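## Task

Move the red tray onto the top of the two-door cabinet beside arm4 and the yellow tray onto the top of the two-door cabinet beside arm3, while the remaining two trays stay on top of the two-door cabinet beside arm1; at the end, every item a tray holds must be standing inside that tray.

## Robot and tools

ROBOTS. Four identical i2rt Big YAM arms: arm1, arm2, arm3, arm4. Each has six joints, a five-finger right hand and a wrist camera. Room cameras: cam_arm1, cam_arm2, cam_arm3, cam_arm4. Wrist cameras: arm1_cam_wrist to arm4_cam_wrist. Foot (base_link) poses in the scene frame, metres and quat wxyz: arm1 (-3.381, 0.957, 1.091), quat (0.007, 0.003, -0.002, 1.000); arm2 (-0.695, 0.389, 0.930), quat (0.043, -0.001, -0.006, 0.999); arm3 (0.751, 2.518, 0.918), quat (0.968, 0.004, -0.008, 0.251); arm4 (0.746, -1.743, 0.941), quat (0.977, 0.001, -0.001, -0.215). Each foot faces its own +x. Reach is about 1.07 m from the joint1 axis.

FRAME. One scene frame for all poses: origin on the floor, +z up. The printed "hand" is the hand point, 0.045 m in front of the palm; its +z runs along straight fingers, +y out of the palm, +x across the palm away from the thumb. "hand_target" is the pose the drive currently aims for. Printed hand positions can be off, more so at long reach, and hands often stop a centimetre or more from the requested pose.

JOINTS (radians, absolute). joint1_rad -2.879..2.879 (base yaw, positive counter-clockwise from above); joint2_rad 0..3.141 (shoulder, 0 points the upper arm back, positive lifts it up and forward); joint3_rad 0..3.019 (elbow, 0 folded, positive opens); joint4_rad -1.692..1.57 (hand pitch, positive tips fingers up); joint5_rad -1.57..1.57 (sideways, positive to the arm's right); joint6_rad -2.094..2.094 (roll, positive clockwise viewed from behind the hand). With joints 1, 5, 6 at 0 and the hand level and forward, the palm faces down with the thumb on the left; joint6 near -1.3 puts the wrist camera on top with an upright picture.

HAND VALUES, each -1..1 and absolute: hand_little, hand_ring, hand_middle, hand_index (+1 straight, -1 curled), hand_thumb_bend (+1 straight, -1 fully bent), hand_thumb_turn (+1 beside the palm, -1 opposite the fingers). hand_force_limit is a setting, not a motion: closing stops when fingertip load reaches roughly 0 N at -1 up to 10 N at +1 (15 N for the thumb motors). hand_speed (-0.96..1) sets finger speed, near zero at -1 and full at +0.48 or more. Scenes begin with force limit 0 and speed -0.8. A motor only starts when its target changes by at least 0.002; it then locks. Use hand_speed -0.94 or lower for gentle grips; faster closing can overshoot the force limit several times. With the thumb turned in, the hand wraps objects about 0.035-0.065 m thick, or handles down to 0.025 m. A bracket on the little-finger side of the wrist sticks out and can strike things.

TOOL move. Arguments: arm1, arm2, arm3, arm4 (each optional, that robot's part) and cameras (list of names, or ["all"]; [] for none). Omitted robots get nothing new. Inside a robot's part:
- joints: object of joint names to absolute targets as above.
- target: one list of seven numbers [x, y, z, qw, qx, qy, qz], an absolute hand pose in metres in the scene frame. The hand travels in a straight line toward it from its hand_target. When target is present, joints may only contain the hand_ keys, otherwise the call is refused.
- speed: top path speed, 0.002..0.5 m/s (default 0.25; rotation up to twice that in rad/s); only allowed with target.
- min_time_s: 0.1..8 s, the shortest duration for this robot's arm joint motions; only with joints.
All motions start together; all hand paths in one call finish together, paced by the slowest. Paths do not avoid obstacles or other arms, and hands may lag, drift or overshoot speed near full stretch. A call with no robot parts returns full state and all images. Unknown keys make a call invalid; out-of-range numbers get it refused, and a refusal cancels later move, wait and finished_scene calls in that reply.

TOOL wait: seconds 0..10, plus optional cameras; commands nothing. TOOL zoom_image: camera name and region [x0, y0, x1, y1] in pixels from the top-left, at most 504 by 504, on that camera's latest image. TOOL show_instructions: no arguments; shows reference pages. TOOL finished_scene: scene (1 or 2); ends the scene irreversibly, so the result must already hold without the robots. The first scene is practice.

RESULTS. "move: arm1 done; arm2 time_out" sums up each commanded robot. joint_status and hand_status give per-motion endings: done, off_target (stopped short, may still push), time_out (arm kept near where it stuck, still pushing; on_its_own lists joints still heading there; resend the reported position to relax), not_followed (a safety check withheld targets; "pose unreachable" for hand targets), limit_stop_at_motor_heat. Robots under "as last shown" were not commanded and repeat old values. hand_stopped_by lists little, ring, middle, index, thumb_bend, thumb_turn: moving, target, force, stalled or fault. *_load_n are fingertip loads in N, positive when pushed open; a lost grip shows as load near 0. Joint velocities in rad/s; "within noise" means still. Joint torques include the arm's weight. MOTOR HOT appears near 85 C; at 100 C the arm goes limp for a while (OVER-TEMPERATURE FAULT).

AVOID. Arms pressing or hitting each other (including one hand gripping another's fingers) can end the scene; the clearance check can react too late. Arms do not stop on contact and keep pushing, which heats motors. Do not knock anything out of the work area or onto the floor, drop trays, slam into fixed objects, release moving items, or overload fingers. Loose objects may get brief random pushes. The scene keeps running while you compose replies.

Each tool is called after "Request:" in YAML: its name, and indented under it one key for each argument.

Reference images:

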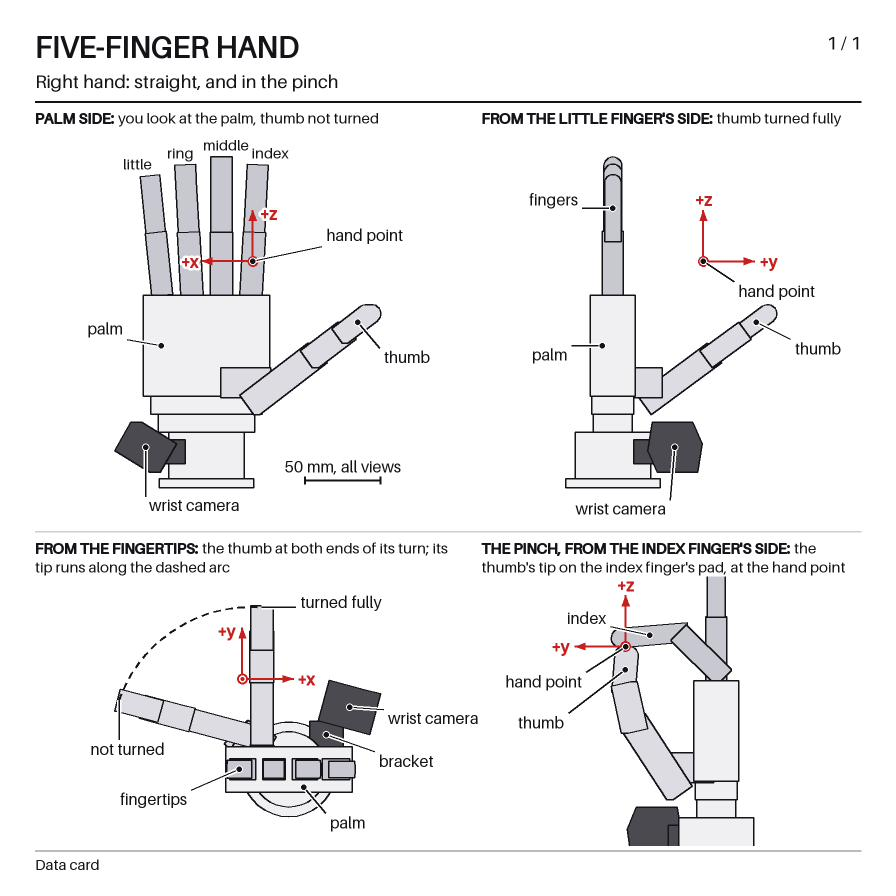

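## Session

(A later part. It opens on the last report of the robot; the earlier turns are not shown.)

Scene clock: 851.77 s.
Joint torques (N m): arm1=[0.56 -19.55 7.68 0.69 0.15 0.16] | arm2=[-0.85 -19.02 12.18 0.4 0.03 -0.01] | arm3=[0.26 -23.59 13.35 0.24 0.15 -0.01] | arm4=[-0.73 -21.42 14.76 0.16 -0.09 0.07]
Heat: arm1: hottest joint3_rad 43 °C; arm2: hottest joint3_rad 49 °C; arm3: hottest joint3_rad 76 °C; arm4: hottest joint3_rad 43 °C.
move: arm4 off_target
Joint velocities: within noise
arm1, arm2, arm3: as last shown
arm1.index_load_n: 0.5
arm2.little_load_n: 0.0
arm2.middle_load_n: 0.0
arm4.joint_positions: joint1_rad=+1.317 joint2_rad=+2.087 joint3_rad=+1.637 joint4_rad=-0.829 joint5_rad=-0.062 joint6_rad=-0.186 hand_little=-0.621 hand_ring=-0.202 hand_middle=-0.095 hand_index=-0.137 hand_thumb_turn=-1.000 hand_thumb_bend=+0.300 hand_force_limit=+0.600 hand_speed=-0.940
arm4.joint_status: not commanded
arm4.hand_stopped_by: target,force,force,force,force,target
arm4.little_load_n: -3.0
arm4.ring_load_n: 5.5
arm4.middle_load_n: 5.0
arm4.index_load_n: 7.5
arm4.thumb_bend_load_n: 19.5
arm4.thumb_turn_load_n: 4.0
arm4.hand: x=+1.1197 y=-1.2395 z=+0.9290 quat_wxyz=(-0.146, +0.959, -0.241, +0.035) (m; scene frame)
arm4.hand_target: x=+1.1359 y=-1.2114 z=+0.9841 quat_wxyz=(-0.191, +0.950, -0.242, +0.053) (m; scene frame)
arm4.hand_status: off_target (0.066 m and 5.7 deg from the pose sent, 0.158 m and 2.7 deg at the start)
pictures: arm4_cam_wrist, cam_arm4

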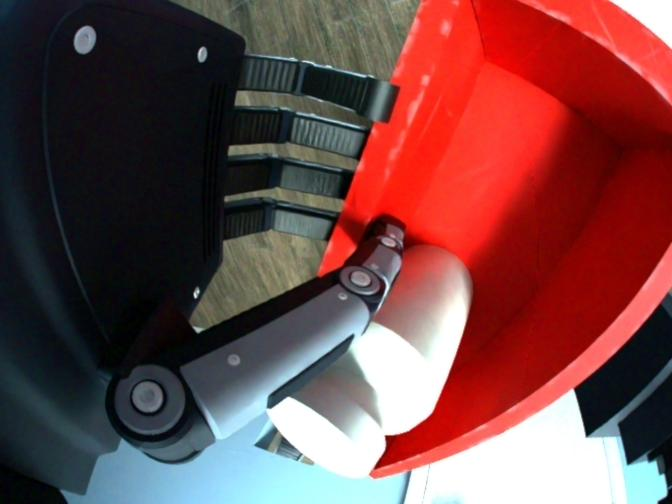

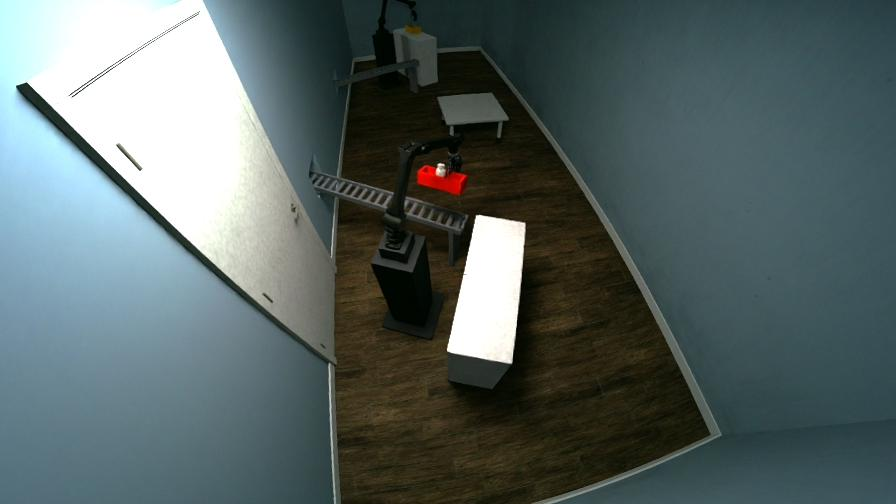

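Request:
move:
  arm4: {"joints": {"joint1_rad": 0.90}, "min_time_s": 5}
  cameras: ["arm4_cam_wrist", "cam_arm4"]

Scene clock: 860.13 s.
Joint torques (N m): arm1=[0.5 -19.49 7.66 0.66 0.15 0.16] | arm2=[-1.32 -18.73 12.14 0.54 0.04 -0.01] | arm3=[0.26 -23.53 13.33 0.21 0.15 -0.02] | arm4=[-2.14 -21.19 14.71 0.21 -0.08 0.07]
Heat: arm1: hottest joint3_rad 43 °C; arm2: hottest joint3_rad 50 °C; arm3: hottest joint3_rad 76 °C; arm4: hottest joint3_rad 46 °C.
move: arm4 done
Joint velocities: within noise
arm1, arm2, arm3: as last shown
arm1.index_load_n: 0.0
arm3.thumb_bend_load_n: 0.5
arm3.thumb_turn_load_n: 0.5
arm4.joint_positions: joint1_rad=+0.903 joint2_rad=+2.087 joint3_rad=+1.637 joint4_rad=-0.829 joint5_rad=-0.061 joint6_rad=-0.186 hand_little=-0.621 hand_ring=-0.202 hand_middle=-0.095 hand_index=-0.137 hand_thumb_turn=-1.000 hand_thumb_bend=+0.300 hand_force_limit=+0.600 hand_speed=-0.940
arm4.joint_status: all done
arm4.hand_stopped_by: target,force,force,force,force,target
arm4.little_load_n: -3.0
arm4.ring_load_n: 5.5
arm4.middle_load_n: 5.0
arm4.index_load_n: 7.5
arm4.thumb_bend_load_n: 19.5
arm4.thumb_turn_load_n: 4.5
arm4.hand: x=+1.2910 y=-1.4329 z=+0.9290 quat_wxyz=(-0.136, +0.889, -0.433, +0.064) (m; scene frame)
arm4.hand_target: x=+1.3220 y=-1.4223 z=+0.9841 quat_wxyz=(-0.176, +0.876, -0.439, +0.093) (m; scene frame)
arm4.hand_status: not commanded
pictures: arm4_cam_wrist, cam_arm4

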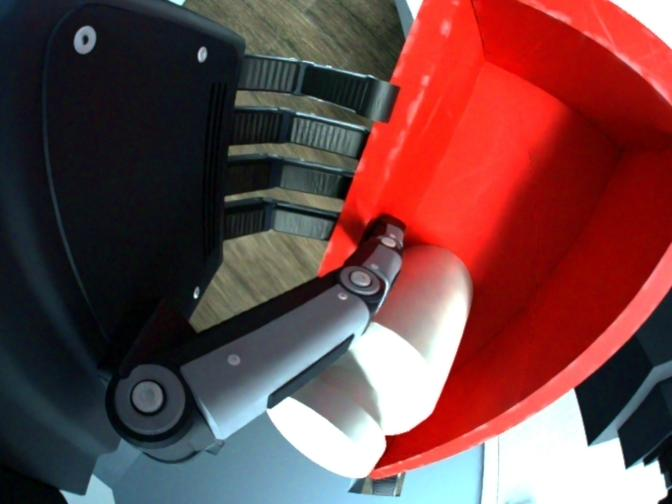

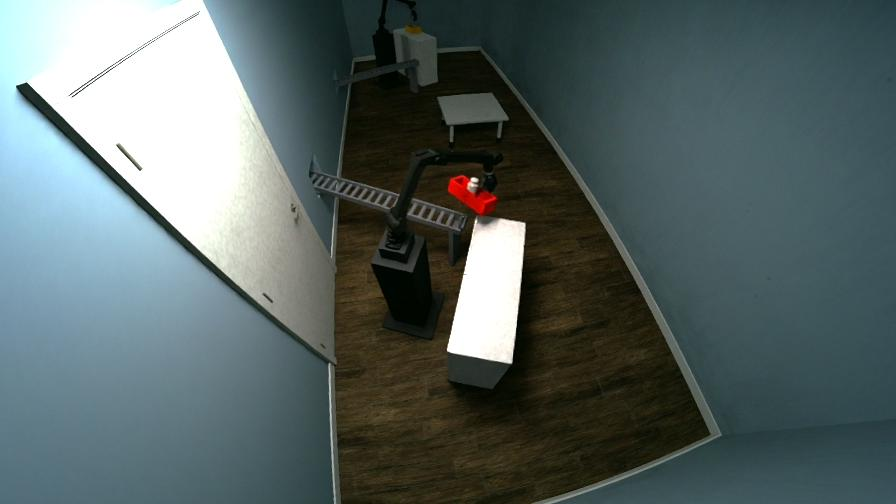

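Request:
move:
  arm4: {"joints": {"joint1_rad": 0.40, "joint4_rad": -0.79}, "min_time_s": 5.5}
  cameras: ["arm4_cam_wrist"]

Request:
move:
  arm4: {"joints": {"joint1_rad": -0.05}, "min_time_s": 5.5}
  cameras: ["arm4_cam_wrist", "cam_arm4"]

Scene clock: 867.43 s.
Joint torques (N m): arm1=[0.44 -19.66 7.65 0.66 0.16 0.16] | arm2=[-1.79 -19.08 12.05 0.54 0.02 -0.01] | arm3=[0.26 -23.65 13.34 0.24 0.15 -0.02] | arm4=[-2.2 -21.3 14.76 1.72 -0.11 0.03]
Heat: arm1: hottest joint3_rad 43 °C; arm2: hottest joint3_rad 50 °C; arm3: hottest joint3_rad 76 °C; arm4: hottest joint3_rad 48 °C.
move: arm4 done
Joint velocities: within noise
arm1, arm2, arm3: as last shown
arm3.little_load_n: -0.5
arm3.thumb_bend_load_n: 0.0
arm3.thumb_turn_load_n: 0.0
arm4.joint_positions: joint1_rad=+0.407 joint2_rad=+2.087 joint3_rad=+1.637 joint4_rad=-0.806 joint5_rad=-0.061 joint6_rad=-0.186 hand_little=-0.621 hand_ring=-0.202 hand_middle=-0.095 hand_index=-0.137 hand_thumb_turn=-1.000 hand_thumb_bend=+0.300 hand_force_limit=+0.600 hand_speed=-0.940
arm4.joint_status: all done
arm4.hand_stopped_by: target,force,force,force,force,target
arm4.little_load_n: -3.5
arm4.ring_load_n: 5.5
arm4.middle_load_n: 5.0
arm4.index_load_n: 7.5
arm4.thumb_bend_load_n: 19.5
arm4.thumb_turn_load_n: 4.0
arm4.hand: x=+1.3793 y=-1.7295 z=+0.9291 quat_wxyz=(-0.124, +0.754, -0.637, +0.104) (m; scene frame)
arm4.hand_target: x=+1.4211 y=-1.7347 z=+0.9867 quat_wxyz=(-0.166, +0.738, -0.636, +0.154) (m; scene frame)
arm4.hand_status: not commanded
pictures: arm4_cam_wrist

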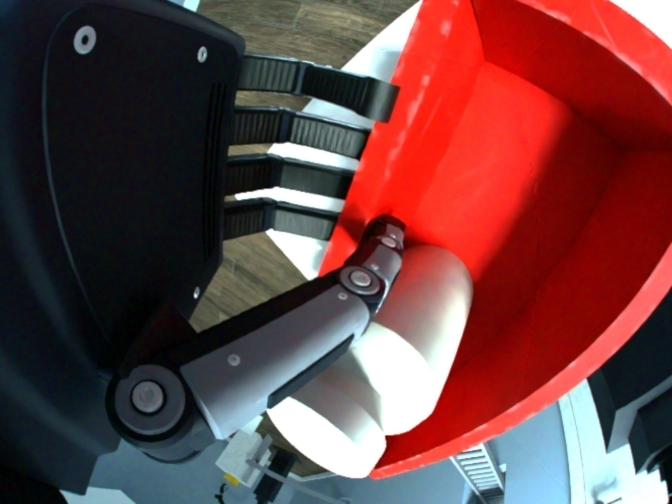

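Scene clock: 873.40 s.
Joint torques (N m): arm1=[0.38 -19.6 7.66 0.66 0.15 0.17] | arm2=[-1.79 -18.84 12.11 0.54 0.07 -0.05] | arm3=[0.26 -23.59 13.35 0.24 0.15 -0.01] | arm4=[-2.49 -21.13 14.64 1.69 -0.11 0.08]
Heat: arm1: hottest joint3_rad 43 °C; arm2: hottest joint3_rad 50 °C; arm3: hottest joint3_rad 76 °C; arm4: hottest joint3_rad 50 °C.
move: arm4 done
Joint velocities: within noise
arm1.joint_positions: joint1_rad=+0.058 joint2_rad=+1.861 joint3_rad=+1.457 joint4_rad=-0.684 joint5_rad=+0.248 joint6_rad=+0.130 hand_little=+0.300 hand_ring=+0.300 hand_middle=+0.300 hand_index=+0.300 hand_thumb_turn=-1.000 hand_thumb_bend=+0.650 hand_force_limit=+0.350 hand_speed=-0.850
arm1.joint_status: not commanded
arm1.hand_stopped_by: target,target,target,target,target,target
arm1.little_load_n: 0.0
arm1.ring_load_n: 0.0
arm1.middle_load_n: 0.0
arm1.index_load_n: 0.0
arm1.thumb_bend_load_n: 0.0
arm1.thumb_turn_load_n: 0.0
arm1.hand: x=-4.0037 y=+0.9409 z=+1.1519 quat_wxyz=(-0.247, +0.729, +0.629, -0.105) (m; scene frame)
arm1.hand_target: x=-3.9981 y=+0.9392 z=+1.1547 quat_wxyz=(-0.244, +0.735, +0.624, -0.103) (m; scene frame)
arm1.hand_status: not commanded
arm2.joint_positions: joint1_rad=+1.035 joint2_rad=+1.994 joint3_rad=+1.467 joint4_rad=-0.613 joint5_rad=-0.047 joint6_rad=-0.094 hand_little=+0.450 hand_ring=+0.450 hand_middle=+0.450 hand_index=+0.450 hand_thumb_turn=-1.000 hand_thumb_bend=+0.400 hand_force_limit=+0.450 hand_speed=-0.880
arm2.joint_status: not commanded
arm2.hand_stopped_by: target,target,target,target,target,target
arm2.little_load_n: 0.0
arm2.ring_load_n: 0.0
arm2.middle_load_n: 0.0
arm2.index_load_n: 0.0
arm2.thumb_bend_load_n: 0.0
arm2.thumb_turn_load_n: 0.0
arm2.hand: x=-1.0310 y=-0.1375 z=+0.9092 quat_wxyz=(-0.053, +0.250, +0.945, -0.202) (m; scene frame)
arm2.hand_target: x=-1.0407 y=-0.1497 z=+0.9285 quat_wxyz=(-0.062, +0.245, +0.943, -0.216) (m; scene frame)
arm2.hand_status: not commanded
arm3.joint_positions: joint1_rad=+0.052 joint2_rad=+1.954 joint3_rad=+1.523 joint4_rad=-0.708 joint5_rad=+0.020 joint6_rad=+0.049 hand_little=+0.300 hand_ring=+0.300 hand_middle=+0.300 hand_index=+0.300 hand_thumb_turn=-1.000 hand_thumb_bend=+0.650 hand_force_limit=+0.400 hand_speed=-0.850
arm3.joint_status: not commanded
arm3.hand_stopped_by: target,target,target,target,target,target
arm3.little_load_n: 0.0
arm3.ring_load_n: 0.0
arm3.middle_load_n: 0.0
arm3.index_load_n: 0.0
arm3.thumb_bend_load_n: 0.0
arm3.thumb_turn_load_n: 0.0
arm3.hand: x=+1.2711 y=+2.8783 z=+0.9559 quat_wxyz=(-0.193, +0.840, -0.495, +0.111) (m; scene frame)
arm3.hand_target: x=+1.2880 y=+2.8862 z=+0.9887 quat_wxyz=(-0.216, +0.836, -0.488, +0.126) (m; scene frame)
arm3.hand_status: not commanded
arm4.joint_positions: joint1_rad=-0.041 joint2_rad=+2.087 joint3_rad=+1.637 joint4_rad=-0.806 joint5_rad=-0.061 joint6_rad=-0.186 hand_little=-0.621 hand_ring=-0.202 hand_middle=-0.095 hand_index=-0.137 hand_thumb_turn=-1.000 hand_thumb_bend=+0.300 hand_force_limit=+0.600 hand_speed=-0.940
arm4.joint_status: all done
arm4.hand_stopped_by: target,force,force,force,force,target
arm4.little_load_n: -3.0
arm4.ring_load_n: 5.5
arm4.middle_load_n: 5.0
arm4.index_load_n: 7.5
arm4.thumb_bend_load_n: 19.5
arm4.thumb_turn_load_n: 4.0
arm4.hand: x=+1.3227 y=-2.0052 z=+0.9283 quat_wxyz=(-0.098, +0.594, -0.788, +0.128) (m; scene frame)
arm4.hand_target: x=+1.3578 y=-2.0291 z=+0.9858 quat_wxyz=(-0.128, +0.578, -0.784, +0.186) (m; scene frame)
arm4.hand_status: not commanded
pictures: arm4_cam_wrist, cam_arm4

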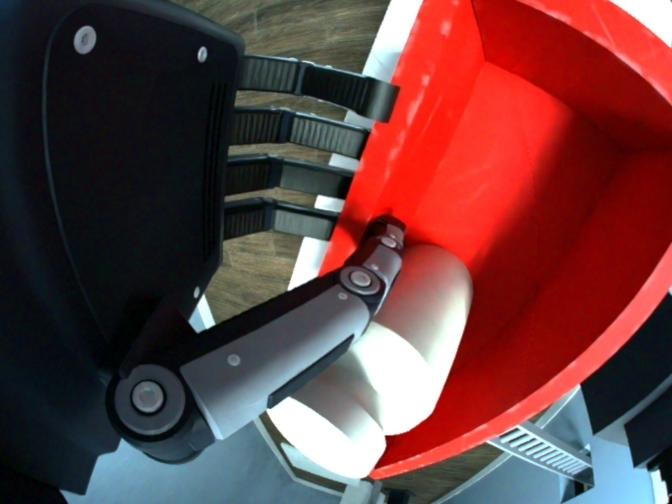

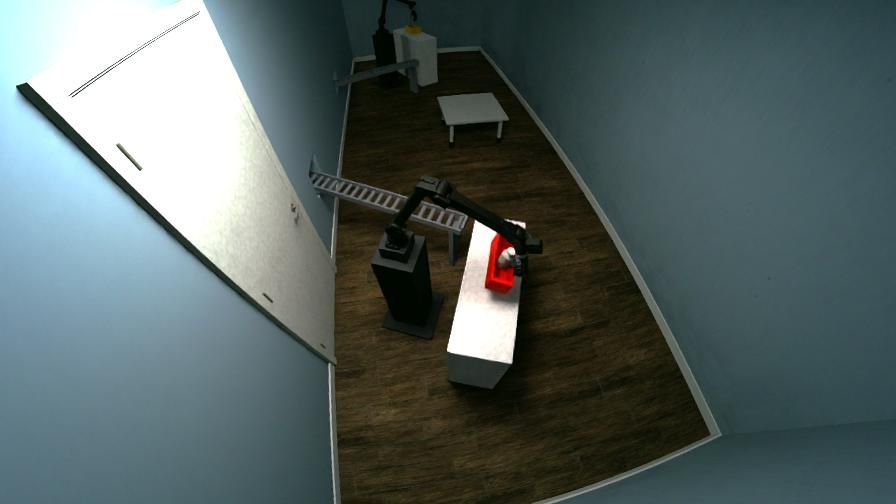

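Request:
move:
  arm4: {"joints": {"joint1_rad": -0.255}, "min_time_s": 3.5}
  cameras: []

Scene clock: 884.43 s.
Joint torques (N m): arm1=[0.5 -19.55 7.66 0.66 0.15 0.17] | arm2=[-1.73 -19.19 12.14 0.65 0.06 -0.01] | arm3=[0.32 -23.53 13.37 0.24 0.15 -0.01] | arm4=[-2.43 -21.66 14.49 1.78 -0.11 0.04]
Heat: arm1: hottest joint3_rad 43 °C; arm2: hottest joint3_rad 50 °C; arm3: hottest joint3_rad 76 °C; arm4: hottest joint3_rad 53 °C.
move: arm4 done
Joint velocities: within noise
arm1, arm2, arm3: as last shown
arm1.index_load_n: 0.5
arm2.little_load_n: -0.5
arm4.joint_positions: joint1_rad=-0.245 joint2_rad=+2.087 joint3_rad=+1.637 joint4_rad=-0.806 joint5_rad=-0.061 joint6_rad=-0.186 hand_little=-0.621 hand_ring=-0.202 hand_middle=-0.095 hand_index=-0.137 hand_thumb_turn=-1.000 hand_thumb_bend=+0.300 hand_force_limit=+0.600 hand_speed=-0.940
arm4.joint_status: all done
arm4.hand_stopped_by: target,force,force,force,force,target
arm4.little_load_n: -3.0
arm4.ring_load_n: 5.5
arm4.middle_load_n: 5.0
arm4.index_load_n: 7.5
arm4.thumb_bend_load_n: 19.5
arm4.thumb_turn_load_n: 4.0
arm4.hand: x=+1.2577 y=-2.1167 z=+0.9278 quat_wxyz=(-0.084, +0.511, -0.845, +0.137) (m; scene frame)
arm4.hand_target: x=+1.2871 y=-2.1474 z=+0.9853 quat_wxyz=(-0.108, +0.495, -0.839, +0.198) (m; scene frame)
arm4.hand_status: not commanded
pictures: none
No camera images: "cameras" was empty.

Request:
move:
  arm4: {"target": [1.2870, -2.1400, 0.935, -0.1185, 0.4935, -0.8378, 0.2011], "speed": 0.06}
  cameras: []

Request:
move:
  arm4: {"target": [1.2840, -2.1330, 0.895, -0.1120, 0.4950, -0.8403, 0.1901], "speed": 0.05}
  cameras: ["arm4_cam_wrist", "cam_arm4"]

Request:
zoom_image:
  camera: "cam_arm4"
  region: [430, 170, 570, 340]

Scene clock: 888.07 s.
Joint torques (N m): arm1=[0.44 -19.49 7.66 0.69 0.15 0.16] | arm2=[-1.44 -19.43 12.05 0.54 0.01 -0.01] | arm3=[0.26 -23.59 13.35 0.24 0.15 -0.01] | arm4=[-1.61 -19.14 8.84 2.28 -0.43 0.11]
Heat: arm1: hottest joint3_rad 43 °C; arm2: hottest joint3_rad 50 °C; arm3: hottest joint3_rad 76 °C; arm4: hottest joint3_rad 53 °C.
move: arm4 off_target
Joint velocities: within noise
arm1, arm2, arm3: as last shown
arm1.index_load_n: 0.0
arm2.little_load_n: 0.0
arm2.index_load_n: 0.5
arm4.joint_positions: joint1_rad=-0.245 joint2_rad=+2.087 joint3_rad=+1.625 joint4_rad=-0.672 joint5_rad=-0.067 joint6_rad=-0.186 hand_little=-0.621 hand_ring=-0.202 hand_middle=-0.095 hand_index=-0.137 hand_thumb_turn=-1.000 hand_thumb_bend=+0.300 hand_force_limit=+0.600 hand_speed=-0.940
arm4.joint_status: not commanded
arm4.hand_stopped_by: target,force,force,force,force,target
arm4.little_load_n: -3.0
arm4.ring_load_n: 5.5
arm4.middle_load_n: 5.0
arm4.index_load_n: 7.0
arm4.thumb_bend_load_n: 19.5
arm4.thumb_turn_load_n: 4.5
arm4.hand: x=+1.2824 y=-2.1351 z=+0.9284 quat_wxyz=(-0.107, +0.507, -0.834, +0.191) (m; scene frame)
arm4.hand_target: x=+1.2870 y=-2.1404 z=+0.9341 quat_wxyz=(-0.118, +0.493, -0.838, +0.201) (m; scene frame)
arm4.hand_status: off_target (0.009 m and 2.3 deg from the pose sent, 0.038 m and 8.6 deg at the start)
pictures: none
No camera images: "cameras" was empty.

Scene clock: 889.40 s.
Joint torques (N m): arm1=[0.5 -19.49 7.66 0.69 0.15 0.16] | arm2=[-1.44 -19.25 12.08 0.65 0.1 -0.05] | arm3=[0.26 -23.59 13.34 0.24 0.15 -0.01] | arm4=[-1.26 -18.49 8.64 2.17 -0.24 0.13]
Heat: arm1: hottest joint3_rad 43 °C; arm2: hottest joint3_rad 50 °C; arm3: hottest joint3_rad 76 °C; arm4: hottest joint3_rad 53 °C.
move: arm4 done
Joint velocities: within noise
arm1, arm2, arm3: as last shown
arm2.index_load_n: 0.0
arm4.joint_positions: joint1_rad=-0.245 joint2_rad=+2.129 joint3_rad=+1.595 joint4_rad=-0.620 joint5_rad=-0.067 joint6_rad=-0.186 hand_little=-0.621 hand_ring=-0.202 hand_middle=-0.095 hand_index=-0.137 hand_thumb_turn=-1.000 hand_thumb_bend=+0.300 hand_force_limit=+0.600 hand_speed=-0.940
arm4.joint_status: not commanded
arm4.hand_stopped_by: target,force,force,force,force,target
arm4.little_load_n: -3.0
arm4.ring_load_n: 5.5
arm4.middle_load_n: 5.0
arm4.index_load_n: 7.5
arm4.thumb_bend_load_n: 19.5
arm4.thumb_turn_load_n: 4.0
arm4.hand: x=+1.2775 y=-2.1309 z=+0.8927 quat_wxyz=(-0.104, +0.508, -0.836, +0.182) (m; scene frame)
arm4.hand_target: x=+1.2839 y=-2.1329 z=+0.8959 quat_wxyz=(-0.112, +0.495, -0.840, +0.190) (m; scene frame)
arm4.hand_status: done (0.007 m and 2.0 deg from the pose sent, 0.033 m and 1.6 deg at the start)
pictures: arm4_cam_wrist, cam_arm4

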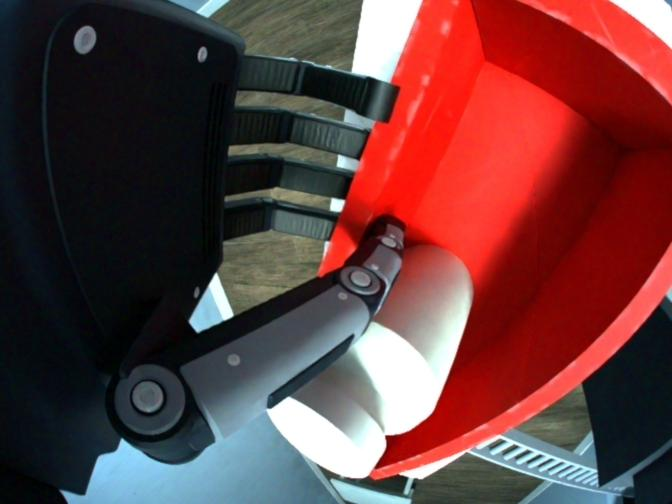

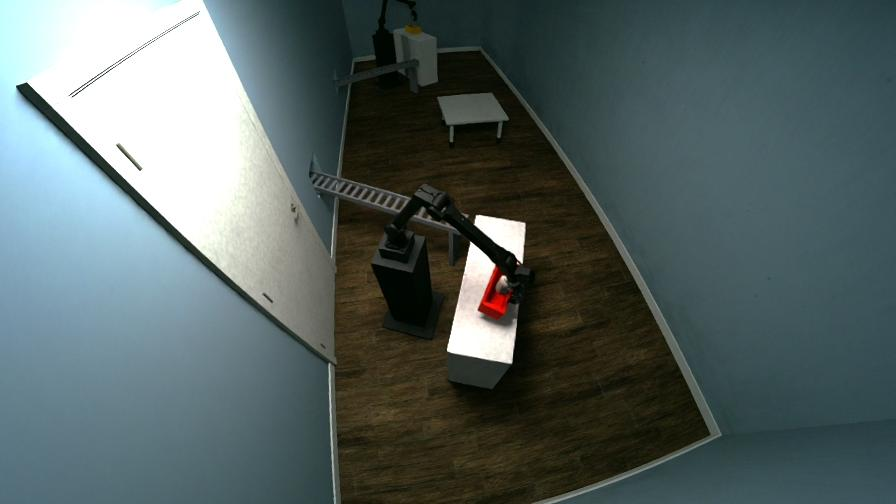

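Scaled by 2.965 from the camera's 896x504 image, which has a finer 1280x720 frame.

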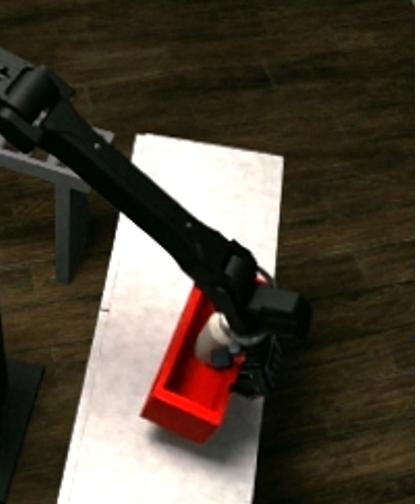

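Request:
move:
  arm4: {"target": [1.2640, -2.1220, 0.865, -0.0994, 0.4977, -0.8449, 0.1688], "speed": 0.04}
  cameras: ["arm4_cam_wrist", "cam_arm4"]

Request:
zoom_image:
  camera: "cam_arm4"
  region: [430, 170, 570, 340]

Scene clock: 893.30 s.
Joint torques (N m): arm1=[0.44 -19.55 7.69 0.69 0.16 0.17] | arm2=[-1.38 -19.14 12.25 0.47 0.02 -0.03] | arm3=[0.26 -23.59 13.35 0.23 0.15 -0.01] | arm4=[-1.96 -18.08 8.12 1.94 -0.08 0.08]
Heat: arm1: hottest joint3_rad 43 °C; arm2: hottest joint3_rad 50 °C; arm3: hottest joint3_rad 76 °C; arm4: hottest joint3_rad 52 °C.
move: arm4 done
Joint velocities: within noise
arm1, arm2, arm3: as last shown
arm4.joint_positions: joint1_rad=-0.245 joint2_rad=+2.146 joint3_rad=+1.545 joint4_rad=-0.600 joint5_rad=-0.064 joint6_rad=-0.186 hand_little=-0.621 hand_ring=-0.202 hand_middle=-0.095 hand_index=-0.137 hand_thumb_turn=-1.000 hand_thumb_bend=+0.300 hand_force_limit=+0.600 hand_speed=-0.940
arm4.joint_status: not commanded
arm4.hand_stopped_by: target,force,force,force,force,target
arm4.little_load_n: -3.0
arm4.ring_load_n: 5.5
arm4.middle_load_n: 5.0
arm4.index_load_n: 7.5
arm4.thumb_bend_load_n: 19.5
arm4.thumb_turn_load_n: 4.0
arm4.hand: x=+1.2607 y=-2.1180 z=+0.8650 quat_wxyz=(-0.095, +0.509, -0.840, +0.162) (m; scene frame)
arm4.hand_target: x=+1.2636 y=-2.1216 z=+0.8652 quat_wxyz=(-0.099, +0.498, -0.845, +0.168) (m; scene frame)
arm4.hand_status: done (0.005 m and 1.7 deg from the pose sent, 0.032 m and 2.2 deg at the start)
pictures: arm4_cam_wrist, cam_arm4

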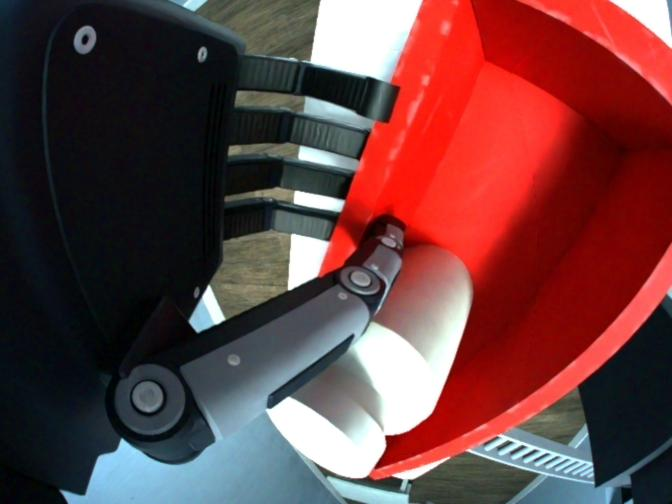

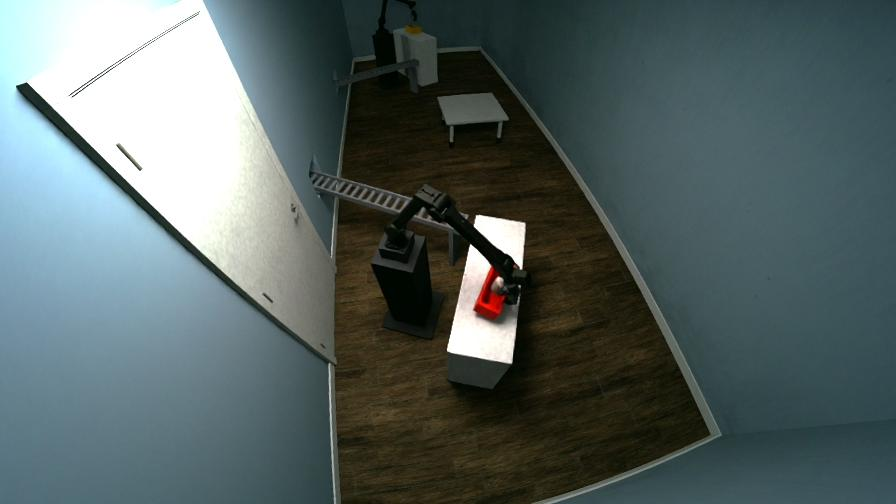

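Scaled by 2.965 from the camera's 896x504 image, which has a finer 1280x720 frame.

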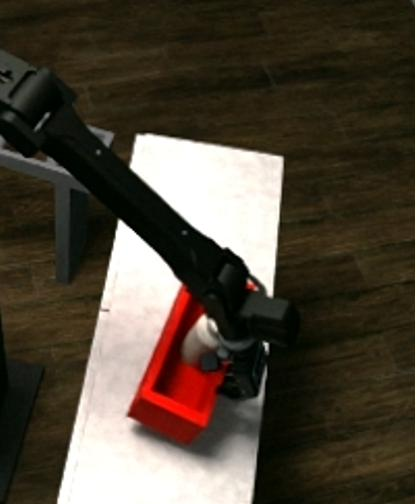

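Request:
move:
  arm4: {"target": [1.2600, -2.1190, 0.843, -0.0970, 0.4980, -0.8454, 0.1647], "speed": 0.03}
  cameras: ["arm4_cam_wrist"]

Scene clock: 895.20 s.
Joint torques (N m): arm1=[0.44 -19.55 7.71 0.66 0.15 0.17] | arm2=[-1.79 -18.49 12 0.54 0.09 -0.02] | arm3=[0.26 -23.59 13.35 0.25 0.15 -0.02] | arm4=[-1.44 -18.61 7.79 1.88 -0.11 0.07]
Heat: arm1: hottest joint3_rad 43 °C; arm2: hottest joint3_rad 50 °C; arm3: hottest joint3_rad 77 °C; arm4: hottest joint3_rad 51 °C.
move: arm4 done
Joint velocities: within noise
arm1, arm2, arm3: as last shown
arm4.joint_positions: joint1_rad=-0.245 joint2_rad=+2.173 joint3_rad=+1.527 joint4_rad=-0.562 joint5_rad=-0.062 joint6_rad=-0.186 hand_little=-0.621 hand_ring=-0.202 hand_middle=-0.095 hand_index=-0.137 hand_thumb_turn=-1.000 hand_thumb_bend=+0.300 hand_force_limit=+0.600 hand_speed=-0.940
arm4.joint_status: not commanded
arm4.hand_stopped_by: target,force,force,force,force,target
arm4.little_load_n: -3.0
arm4.ring_load_n: 5.5
arm4.middle_load_n: 5.0
arm4.index_load_n: 7.5
arm4.thumb_bend_load_n: 19.5
arm4.thumb_turn_load_n: 4.0
arm4.hand: x=+1.2569 y=-2.1153 z=+0.8431 quat_wxyz=(-0.093, +0.509, -0.841, +0.158) (m; scene frame)
arm4.hand_target: x=+1.2596 y=-2.1187 z=+0.8431 quat_wxyz=(-0.097, +0.498, -0.846, +0.165) (m; scene frame)
arm4.hand_status: done (0.005 m and 1.6 deg from the pose sent, 0.022 m and 1.5 deg at the start)
pictures: arm4_cam_wrist

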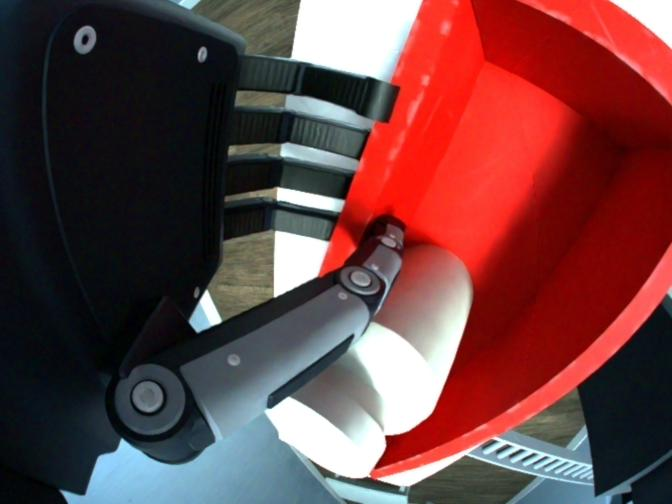

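Request:
move:
  arm4: {"target": [1.2590, -2.1180, 0.826, -0.0970, 0.4980, -0.8454, 0.1647], "speed": 0.025}
  cameras: ["arm4_cam_wrist", "cam_arm4"]

Request:
zoom_image:
  camera: "cam_arm4"
  region: [430, 170, 570, 340]

Scene clock: 897.50 s.
Joint torques (N m): arm1=[0.44 -19.6 7.68 0.66 0.15 0.16] | arm2=[-1.55 -19.43 12.23 0.51 0.03 -0.1] | arm3=[0.21 -23.59 13.34 0.24 0.15 -0.01] | arm4=[-1.79 -17.26 7.08 2.14 -0.08 0.06]
Heat: arm1: hottest joint3_rad 43 °C; arm2: hottest joint3_rad 50 °C; arm3: hottest joint3_rad 77 °C; arm4: hottest joint3_rad 51 °C.
move: arm4 off_target
Joint velocities: within noise
arm1, arm2, arm3: as last shown
arm2.middle_load_n: -0.5
arm4.joint_positions: joint1_rad=-0.245 joint2_rad=+2.184 joint3_rad=+1.527 joint4_rad=-0.531 joint5_rad=-0.069 joint6_rad=-0.186 hand_little=-0.620 hand_ring=-0.202 hand_middle=-0.095 hand_index=-0.137 hand_thumb_turn=-1.000 hand_thumb_bend=+0.300 hand_force_limit=+0.600 hand_speed=-0.940
arm4.joint_status: not commanded
arm4.hand_stopped_by: target,force,force,force,force,target
arm4.little_load_n: -0.5
arm4.ring_load_n: 8.5
arm4.middle_load_n: 4.5
arm4.index_load_n: 4.0
arm4.thumb_bend_load_n: 19.0
arm4.thumb_turn_load_n: 2.5
arm4.hand: x=+1.2622 y=-2.1180 z=+0.8378 quat_wxyz=(-0.099, +0.509, -0.839, +0.166) (m; scene frame)
arm4.hand_target: x=+1.2596 y=-2.1170 z=+0.8268 quat_wxyz=(-0.100, +0.499, -0.845, +0.164) (m; scene frame)
arm4.hand_status: off_target (0.012 m and 1.5 deg from the pose sent, 0.017 m and 1.6 deg at the start)
pictures: arm4_cam_wrist, cam_arm4

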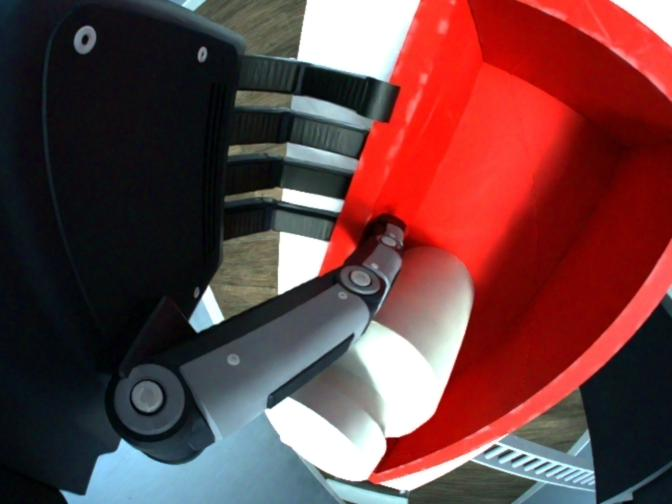

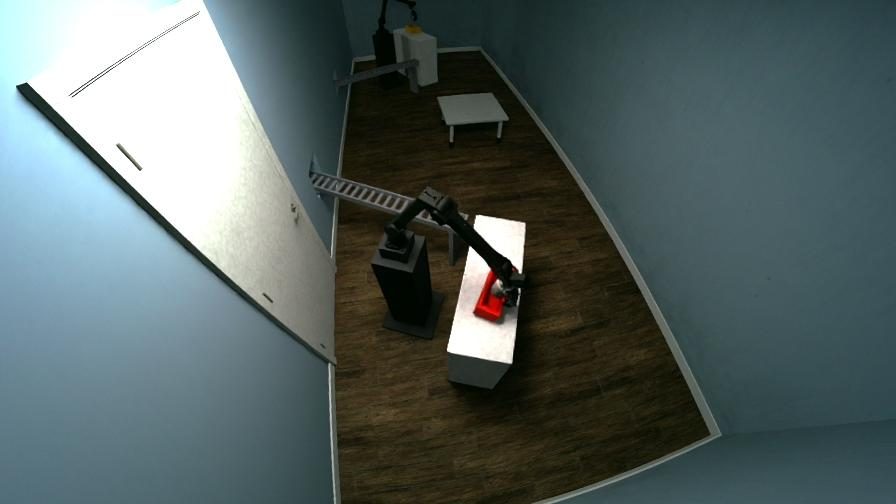

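Scaled by 2.965 from the camera's 896x504 image, which has a finer 1280x720 frame.

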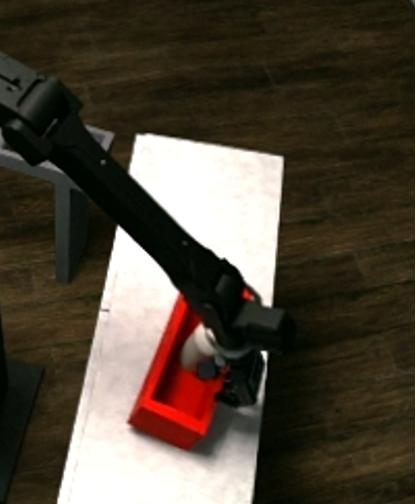

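Request:
move:
  arm4: {"target": [1.2570, -2.1160, 0.812, -0.0970, 0.4980, -0.8454, 0.1647], "speed": 0.025}
  cameras: ["arm4_cam_wrist", "cam_arm4"]

Request:
zoom_image:
  camera: "cam_arm4"
  region: [460, 240, 550, 340]

Scene clock: 900.87 s.
Joint torques (N m): arm1=[0.5 -19.6 7.66 0.68 0.15 0.16] | arm2=[-2.02 -19.43 12.05 0.47 0.07 -0.05] | arm3=[0.26 -23.53 13.34 0.24 0.15 -0.01] | arm4=[-1.55 -15.97 6.72 2.25 0.07 0.1]
Heat: arm1: hottest joint3_rad 43 °C; arm2: hottest joint3_rad 50 °C; arm3: hottest joint3_rad 77 °C; arm4: hottest joint3_rad 50 °C.
move: arm4 off_target
Joint velocities: within noise
arm1, arm2, arm3: as last shown
arm1.little_load_n: 0.5
arm2.middle_load_n: 0.0
arm4.joint_positions: joint1_rad=-0.245 joint2_rad=+2.184 joint3_rad=+1.516 joint4_rad=-0.505 joint5_rad=-0.070 joint6_rad=-0.186 hand_little=-0.620 hand_ring=-0.202 hand_middle=-0.095 hand_index=-0.137 hand_thumb_turn=-1.000 hand_thumb_bend=+0.300 hand_force_limit=+0.600 hand_speed=-0.940
arm4.joint_status: not commanded
arm4.hand_stopped_by: target,force,force,force,force,target
arm4.little_load_n: 0.0
arm4.ring_load_n: 9.5
arm4.middle_load_n: 2.0
arm4.index_load_n: 4.0
arm4.thumb_bend_load_n: 14.5
arm4.thumb_turn_load_n: 1.5
arm4.hand: x=+1.2636 y=-2.1187 z=+0.8352 quat_wxyz=(-0.102, +0.508, -0.837, +0.173) (m; scene frame)
arm4.hand_target: x=+1.2567 y=-2.1148 z=+0.8131 quat_wxyz=(-0.099, +0.499, -0.845, +0.164) (m; scene frame)
arm4.hand_status: off_target (0.024 m and 1.9 deg from the pose sent, 0.026 m and 1.5 deg at the start)
pictures: arm4_cam_wrist, cam_arm4

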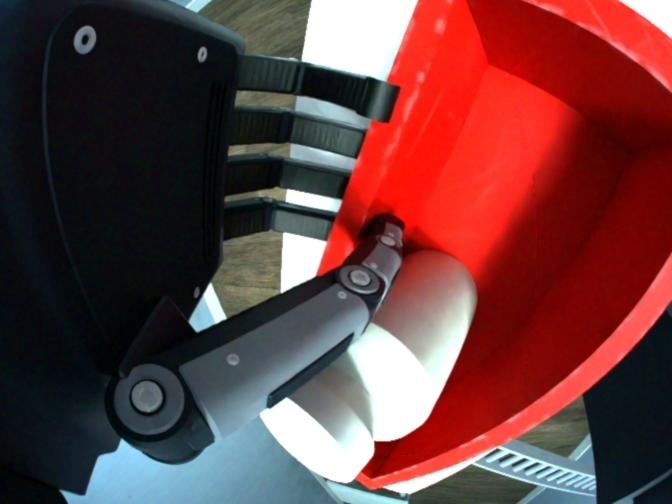

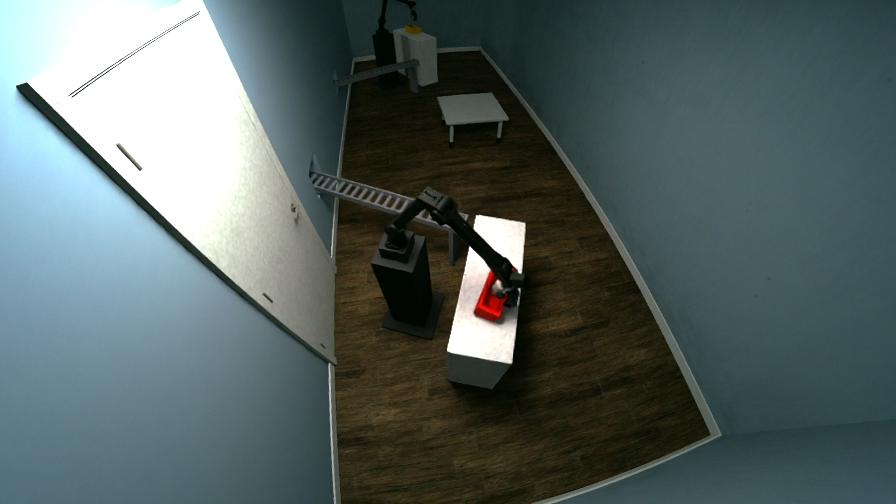

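Scaled by 5.040 from the camera's 896x504 image, which has a finer 1280x720 frame.

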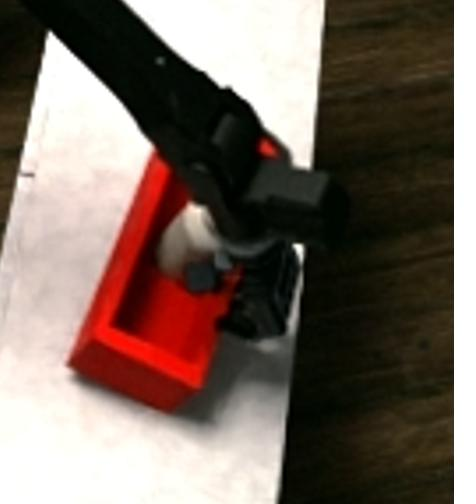

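Request:
move:
  arm4: {"target": [1.2570, -2.1160, 0.812, -0.0794, 0.5013, -0.8510, 0.1348], "speed": 0.03}
  cameras: ["arm4_cam_wrist", "cam_arm4"]

Request:
zoom_image:
  camera: "cam_arm4"
  region: [460, 240, 550, 340]

Scene clock: 904.90 s.
Joint torques (N m): arm1=[0.44 -19.55 7.69 0.69 0.16 0.17] | arm2=[-0.67 -18.78 12.07 0.39 0.07 -0.04] | arm3=[0.26 -23.53 13.37 0.23 0.15 -0.01] | arm4=[-1.08 -14.62 10.35 -0.13 0.25 0.07]
Heat: arm1: hottest joint3_rad 43 °C; arm2: hottest joint3_rad 50 °C; arm3: hottest joint3_rad 77 °C; arm4: hottest joint3_rad 49 °C.
move: arm4 off_target
Joint velocities: within noise
arm1.joint_positions: joint1_rad=+0.058 joint2_rad=+1.861 joint3_rad=+1.457 joint4_rad=-0.684 joint5_rad=+0.248 joint6_rad=+0.130 hand_little=+0.300 hand_ring=+0.300 hand_middle=+0.300 hand_index=+0.300 hand_thumb_turn=-1.000 hand_thumb_bend=+0.650 hand_force_limit=+0.350 hand_speed=-0.850
arm1.joint_status: not commanded
arm1.hand_stopped_by: target,target,target,target,target,target
arm1.little_load_n: 0.0
arm1.ring_load_n: 0.0
arm1.middle_load_n: 0.0
arm1.index_load_n: 0.0
arm1.thumb_bend_load_n: 0.0
arm1.thumb_turn_load_n: 0.0
arm1.hand: x=-4.0037 y=+0.9409 z=+1.1519 quat_wxyz=(-0.247, +0.729, +0.629, -0.105) (m; scene frame)
arm1.hand_target: x=-3.9981 y=+0.9392 z=+1.1547 quat_wxyz=(-0.244, +0.735, +0.624, -0.103) (m; scene frame)
arm1.hand_status: not commanded
arm2.joint_positions: joint1_rad=+1.035 joint2_rad=+1.994 joint3_rad=+1.467 joint4_rad=-0.613 joint5_rad=-0.047 joint6_rad=-0.094 hand_little=+0.450 hand_ring=+0.450 hand_middle=+0.450 hand_index=+0.450 hand_thumb_turn=-1.000 hand_thumb_bend=+0.400 hand_force_limit=+0.450 hand_speed=-0.880
arm2.joint_status: not commanded
arm2.hand_stopped_by: target,target,target,target,target,target
arm2.little_load_n: 0.0
arm2.ring_load_n: 0.0
arm2.middle_load_n: 0.0
arm2.index_load_n: 0.0
arm2.thumb_bend_load_n: 0.0
arm2.thumb_turn_load_n: 0.0
arm2.hand: x=-1.0310 y=-0.1375 z=+0.9092 quat_wxyz=(-0.053, +0.250, +0.945, -0.202) (m; scene frame)
arm2.hand_target: x=-1.0407 y=-0.1497 z=+0.9285 quat_wxyz=(-0.062, +0.245, +0.943, -0.216) (m; scene frame)
arm2.hand_status: not commanded
arm3.joint_positions: joint1_rad=+0.052 joint2_rad=+1.954 joint3_rad=+1.523 joint4_rad=-0.708 joint5_rad=+0.020 joint6_rad=+0.049 hand_little=+0.300 hand_ring=+0.300 hand_middle=+0.300 hand_index=+0.300 hand_thumb_turn=-1.000 hand_thumb_bend=+0.650 hand_force_limit=+0.400 hand_speed=-0.850
arm3.joint_status: not commanded
arm3.hand_stopped_by: target,target,target,target,target,target
arm3.little_load_n: 0.0
arm3.ring_load_n: 0.0
arm3.middle_load_n: 0.0
arm3.index_load_n: 0.0
arm3.thumb_bend_load_n: 0.0
arm3.thumb_turn_load_n: 0.0
arm3.hand: x=+1.2711 y=+2.8783 z=+0.9559 quat_wxyz=(-0.193, +0.840, -0.495, +0.111) (m; scene frame)
arm3.hand_target: x=+1.2880 y=+2.8862 z=+0.9887 quat_wxyz=(-0.216, +0.836, -0.488, +0.126) (m; scene frame)
arm3.hand_status: not commanded
arm4.joint_positions: joint1_rad=-0.245 joint2_rad=+2.196 joint3_rad=+1.544 joint4_rad=-0.559 joint5_rad=-0.061 joint6_rad=-0.172 hand_little=-0.620 hand_ring=-0.202 hand_middle=-0.095 hand_index=-0.137 hand_thumb_turn=-1.000 hand_thumb_bend=+0.300 hand_force_limit=+0.600 hand_speed=-0.940
arm4.joint_status: not commanded
arm4.hand_stopped_by: target,force,force,force,force,target
arm4.little_load_n: 0.0
arm4.ring_load_n: 7.5
arm4.middle_load_n: 2.5
arm4.index_load_n: 3.0
arm4.thumb_bend_load_n: 19.5
arm4.thumb_turn_load_n: 2.5
arm4.hand: x=+1.2606 y=-2.1174 z=+0.8349 quat_wxyz=(-0.093, +0.503, -0.845, +0.157) (m; scene frame)
arm4.hand_target: x=+1.2575 y=-2.1147 z=+0.8139 quat_wxyz=(-0.082, +0.497, -0.853, +0.135) (m; scene frame)
arm4.hand_status: off_target (0.023 m and 3.0 deg from the pose sent, 0.024 m and 5.4 deg at the start)
pictures: arm4_cam_wrist, cam_arm4

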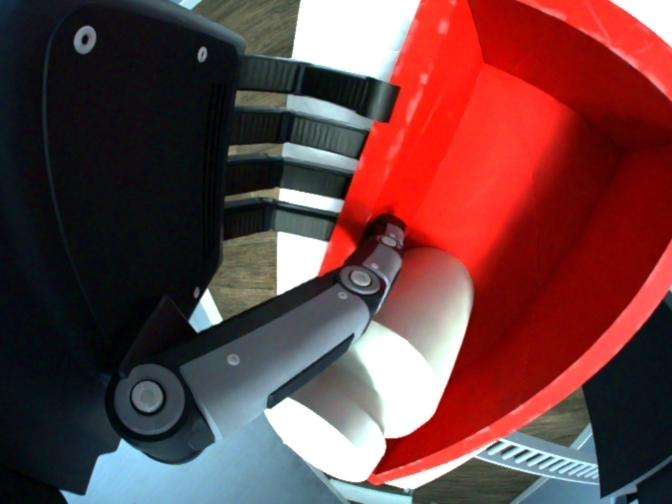

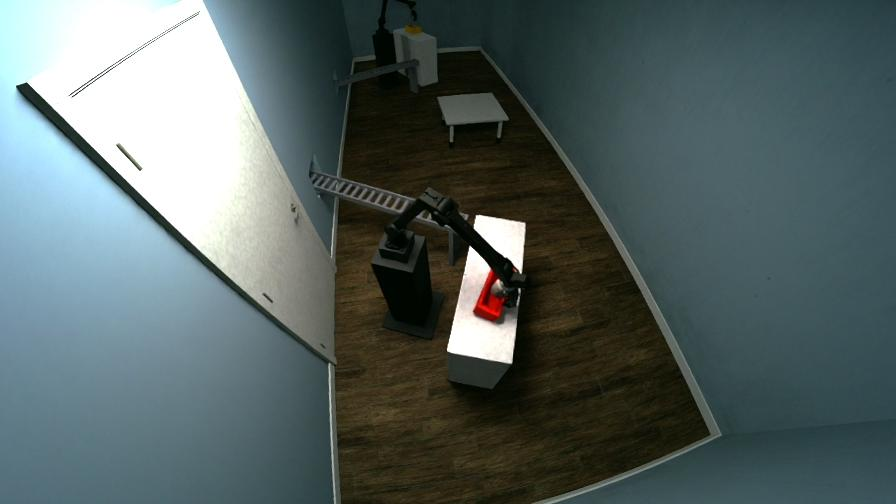

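Scaled by 5.040 from the camera's 896x504 image, which has a finer 1280x720 frame.

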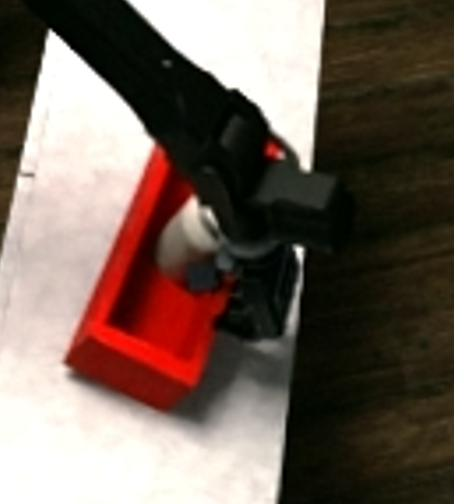

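Request:
move:
  arm4: {"target": [1.2560, -2.1150, 0.800, -0.0794, 0.5013, -0.8510, 0.1348], "speed": 0.03}
  cameras: ["arm4_cam_wrist", "cam_arm4"]

Request:
zoom_image:
  camera: "cam_arm4"
  region: [460, 240, 550, 340]

Scene clock: 907.50 s.
Joint torques (N m): arm1=[0.5 -19.6 7.66 0.66 0.15 0.16] | arm2=[-1.67 -19.37 12.33 0.5 0.03 -0.03] | arm3=[0.38 -23.53 13.35 0.23 0.15 -0.01] | arm4=[-1.44 -13.51 9.39 0.87 0.28 -0.04]
Heat: arm1: hottest joint3_rad 43 °C; arm2: hottest joint3_rad 50 °C; arm3: hottest joint3_rad 77 °C; arm4: hottest joint3_rad 49 °C.
move: arm4 off_target
Joint velocities: within noise
arm1, arm2, arm3: as last shown
arm3.ring_load_n: 0.5
arm4.joint_positions: joint1_rad=-0.245 joint2_rad=+2.198 joint3_rad=+1.544 joint4_rad=-0.559 joint5_rad=-0.058 joint6_rad=-0.172 hand_little=-0.620 hand_ring=-0.202 hand_middle=-0.095 hand_index=-0.137 hand_thumb_turn=-1.000 hand_thumb_bend=+0.300 hand_force_limit=+0.600 hand_speed=-0.940
arm4.joint_status: not commanded
arm4.hand_stopped_by: target,force,force,force,force,target
arm4.little_load_n: 0.0
arm4.ring_load_n: 7.5
arm4.middle_load_n: 2.5
arm4.index_load_n: 3.0
arm4.thumb_bend_load_n: 19.0
arm4.thumb_turn_load_n: 2.5
arm4.hand: x=+1.2600 y=-2.1177 z=+0.8339 quat_wxyz=(-0.091, +0.503, -0.845, +0.156) (m; scene frame)
arm4.hand_target: x=+1.2542 y=-2.1138 z=+0.8015 quat_wxyz=(-0.079, +0.501, -0.851, +0.135) (m; scene frame)
arm4.hand_status: off_target (0.034 m and 2.9 deg from the pose sent, 0.035 m and 3.0 deg at the start)
pictures: arm4_cam_wrist, cam_arm4

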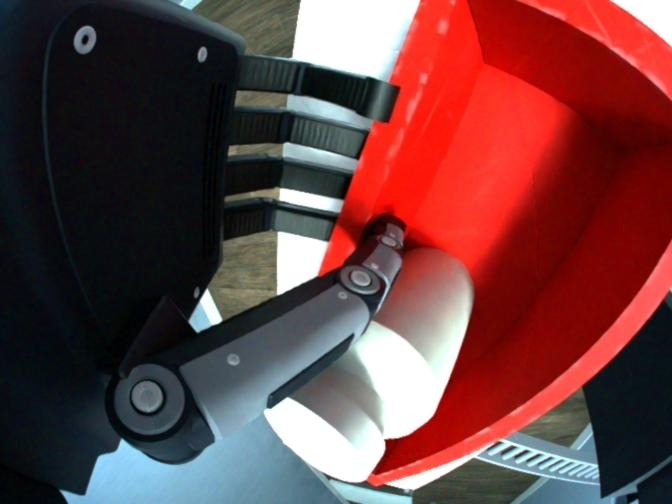

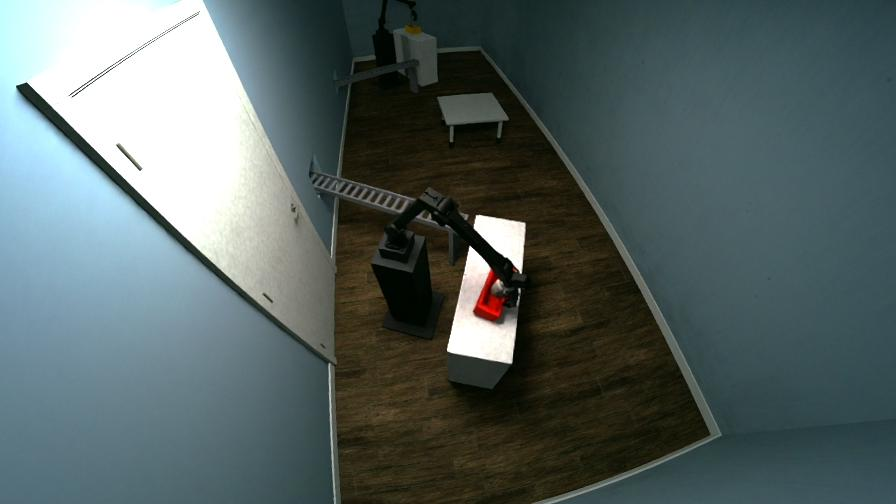

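Scaled by 5.040 from the camera's 896x504 image, which has a finer 1280x720 frame.

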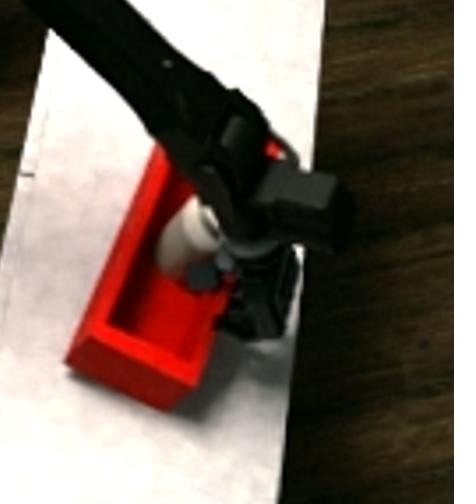

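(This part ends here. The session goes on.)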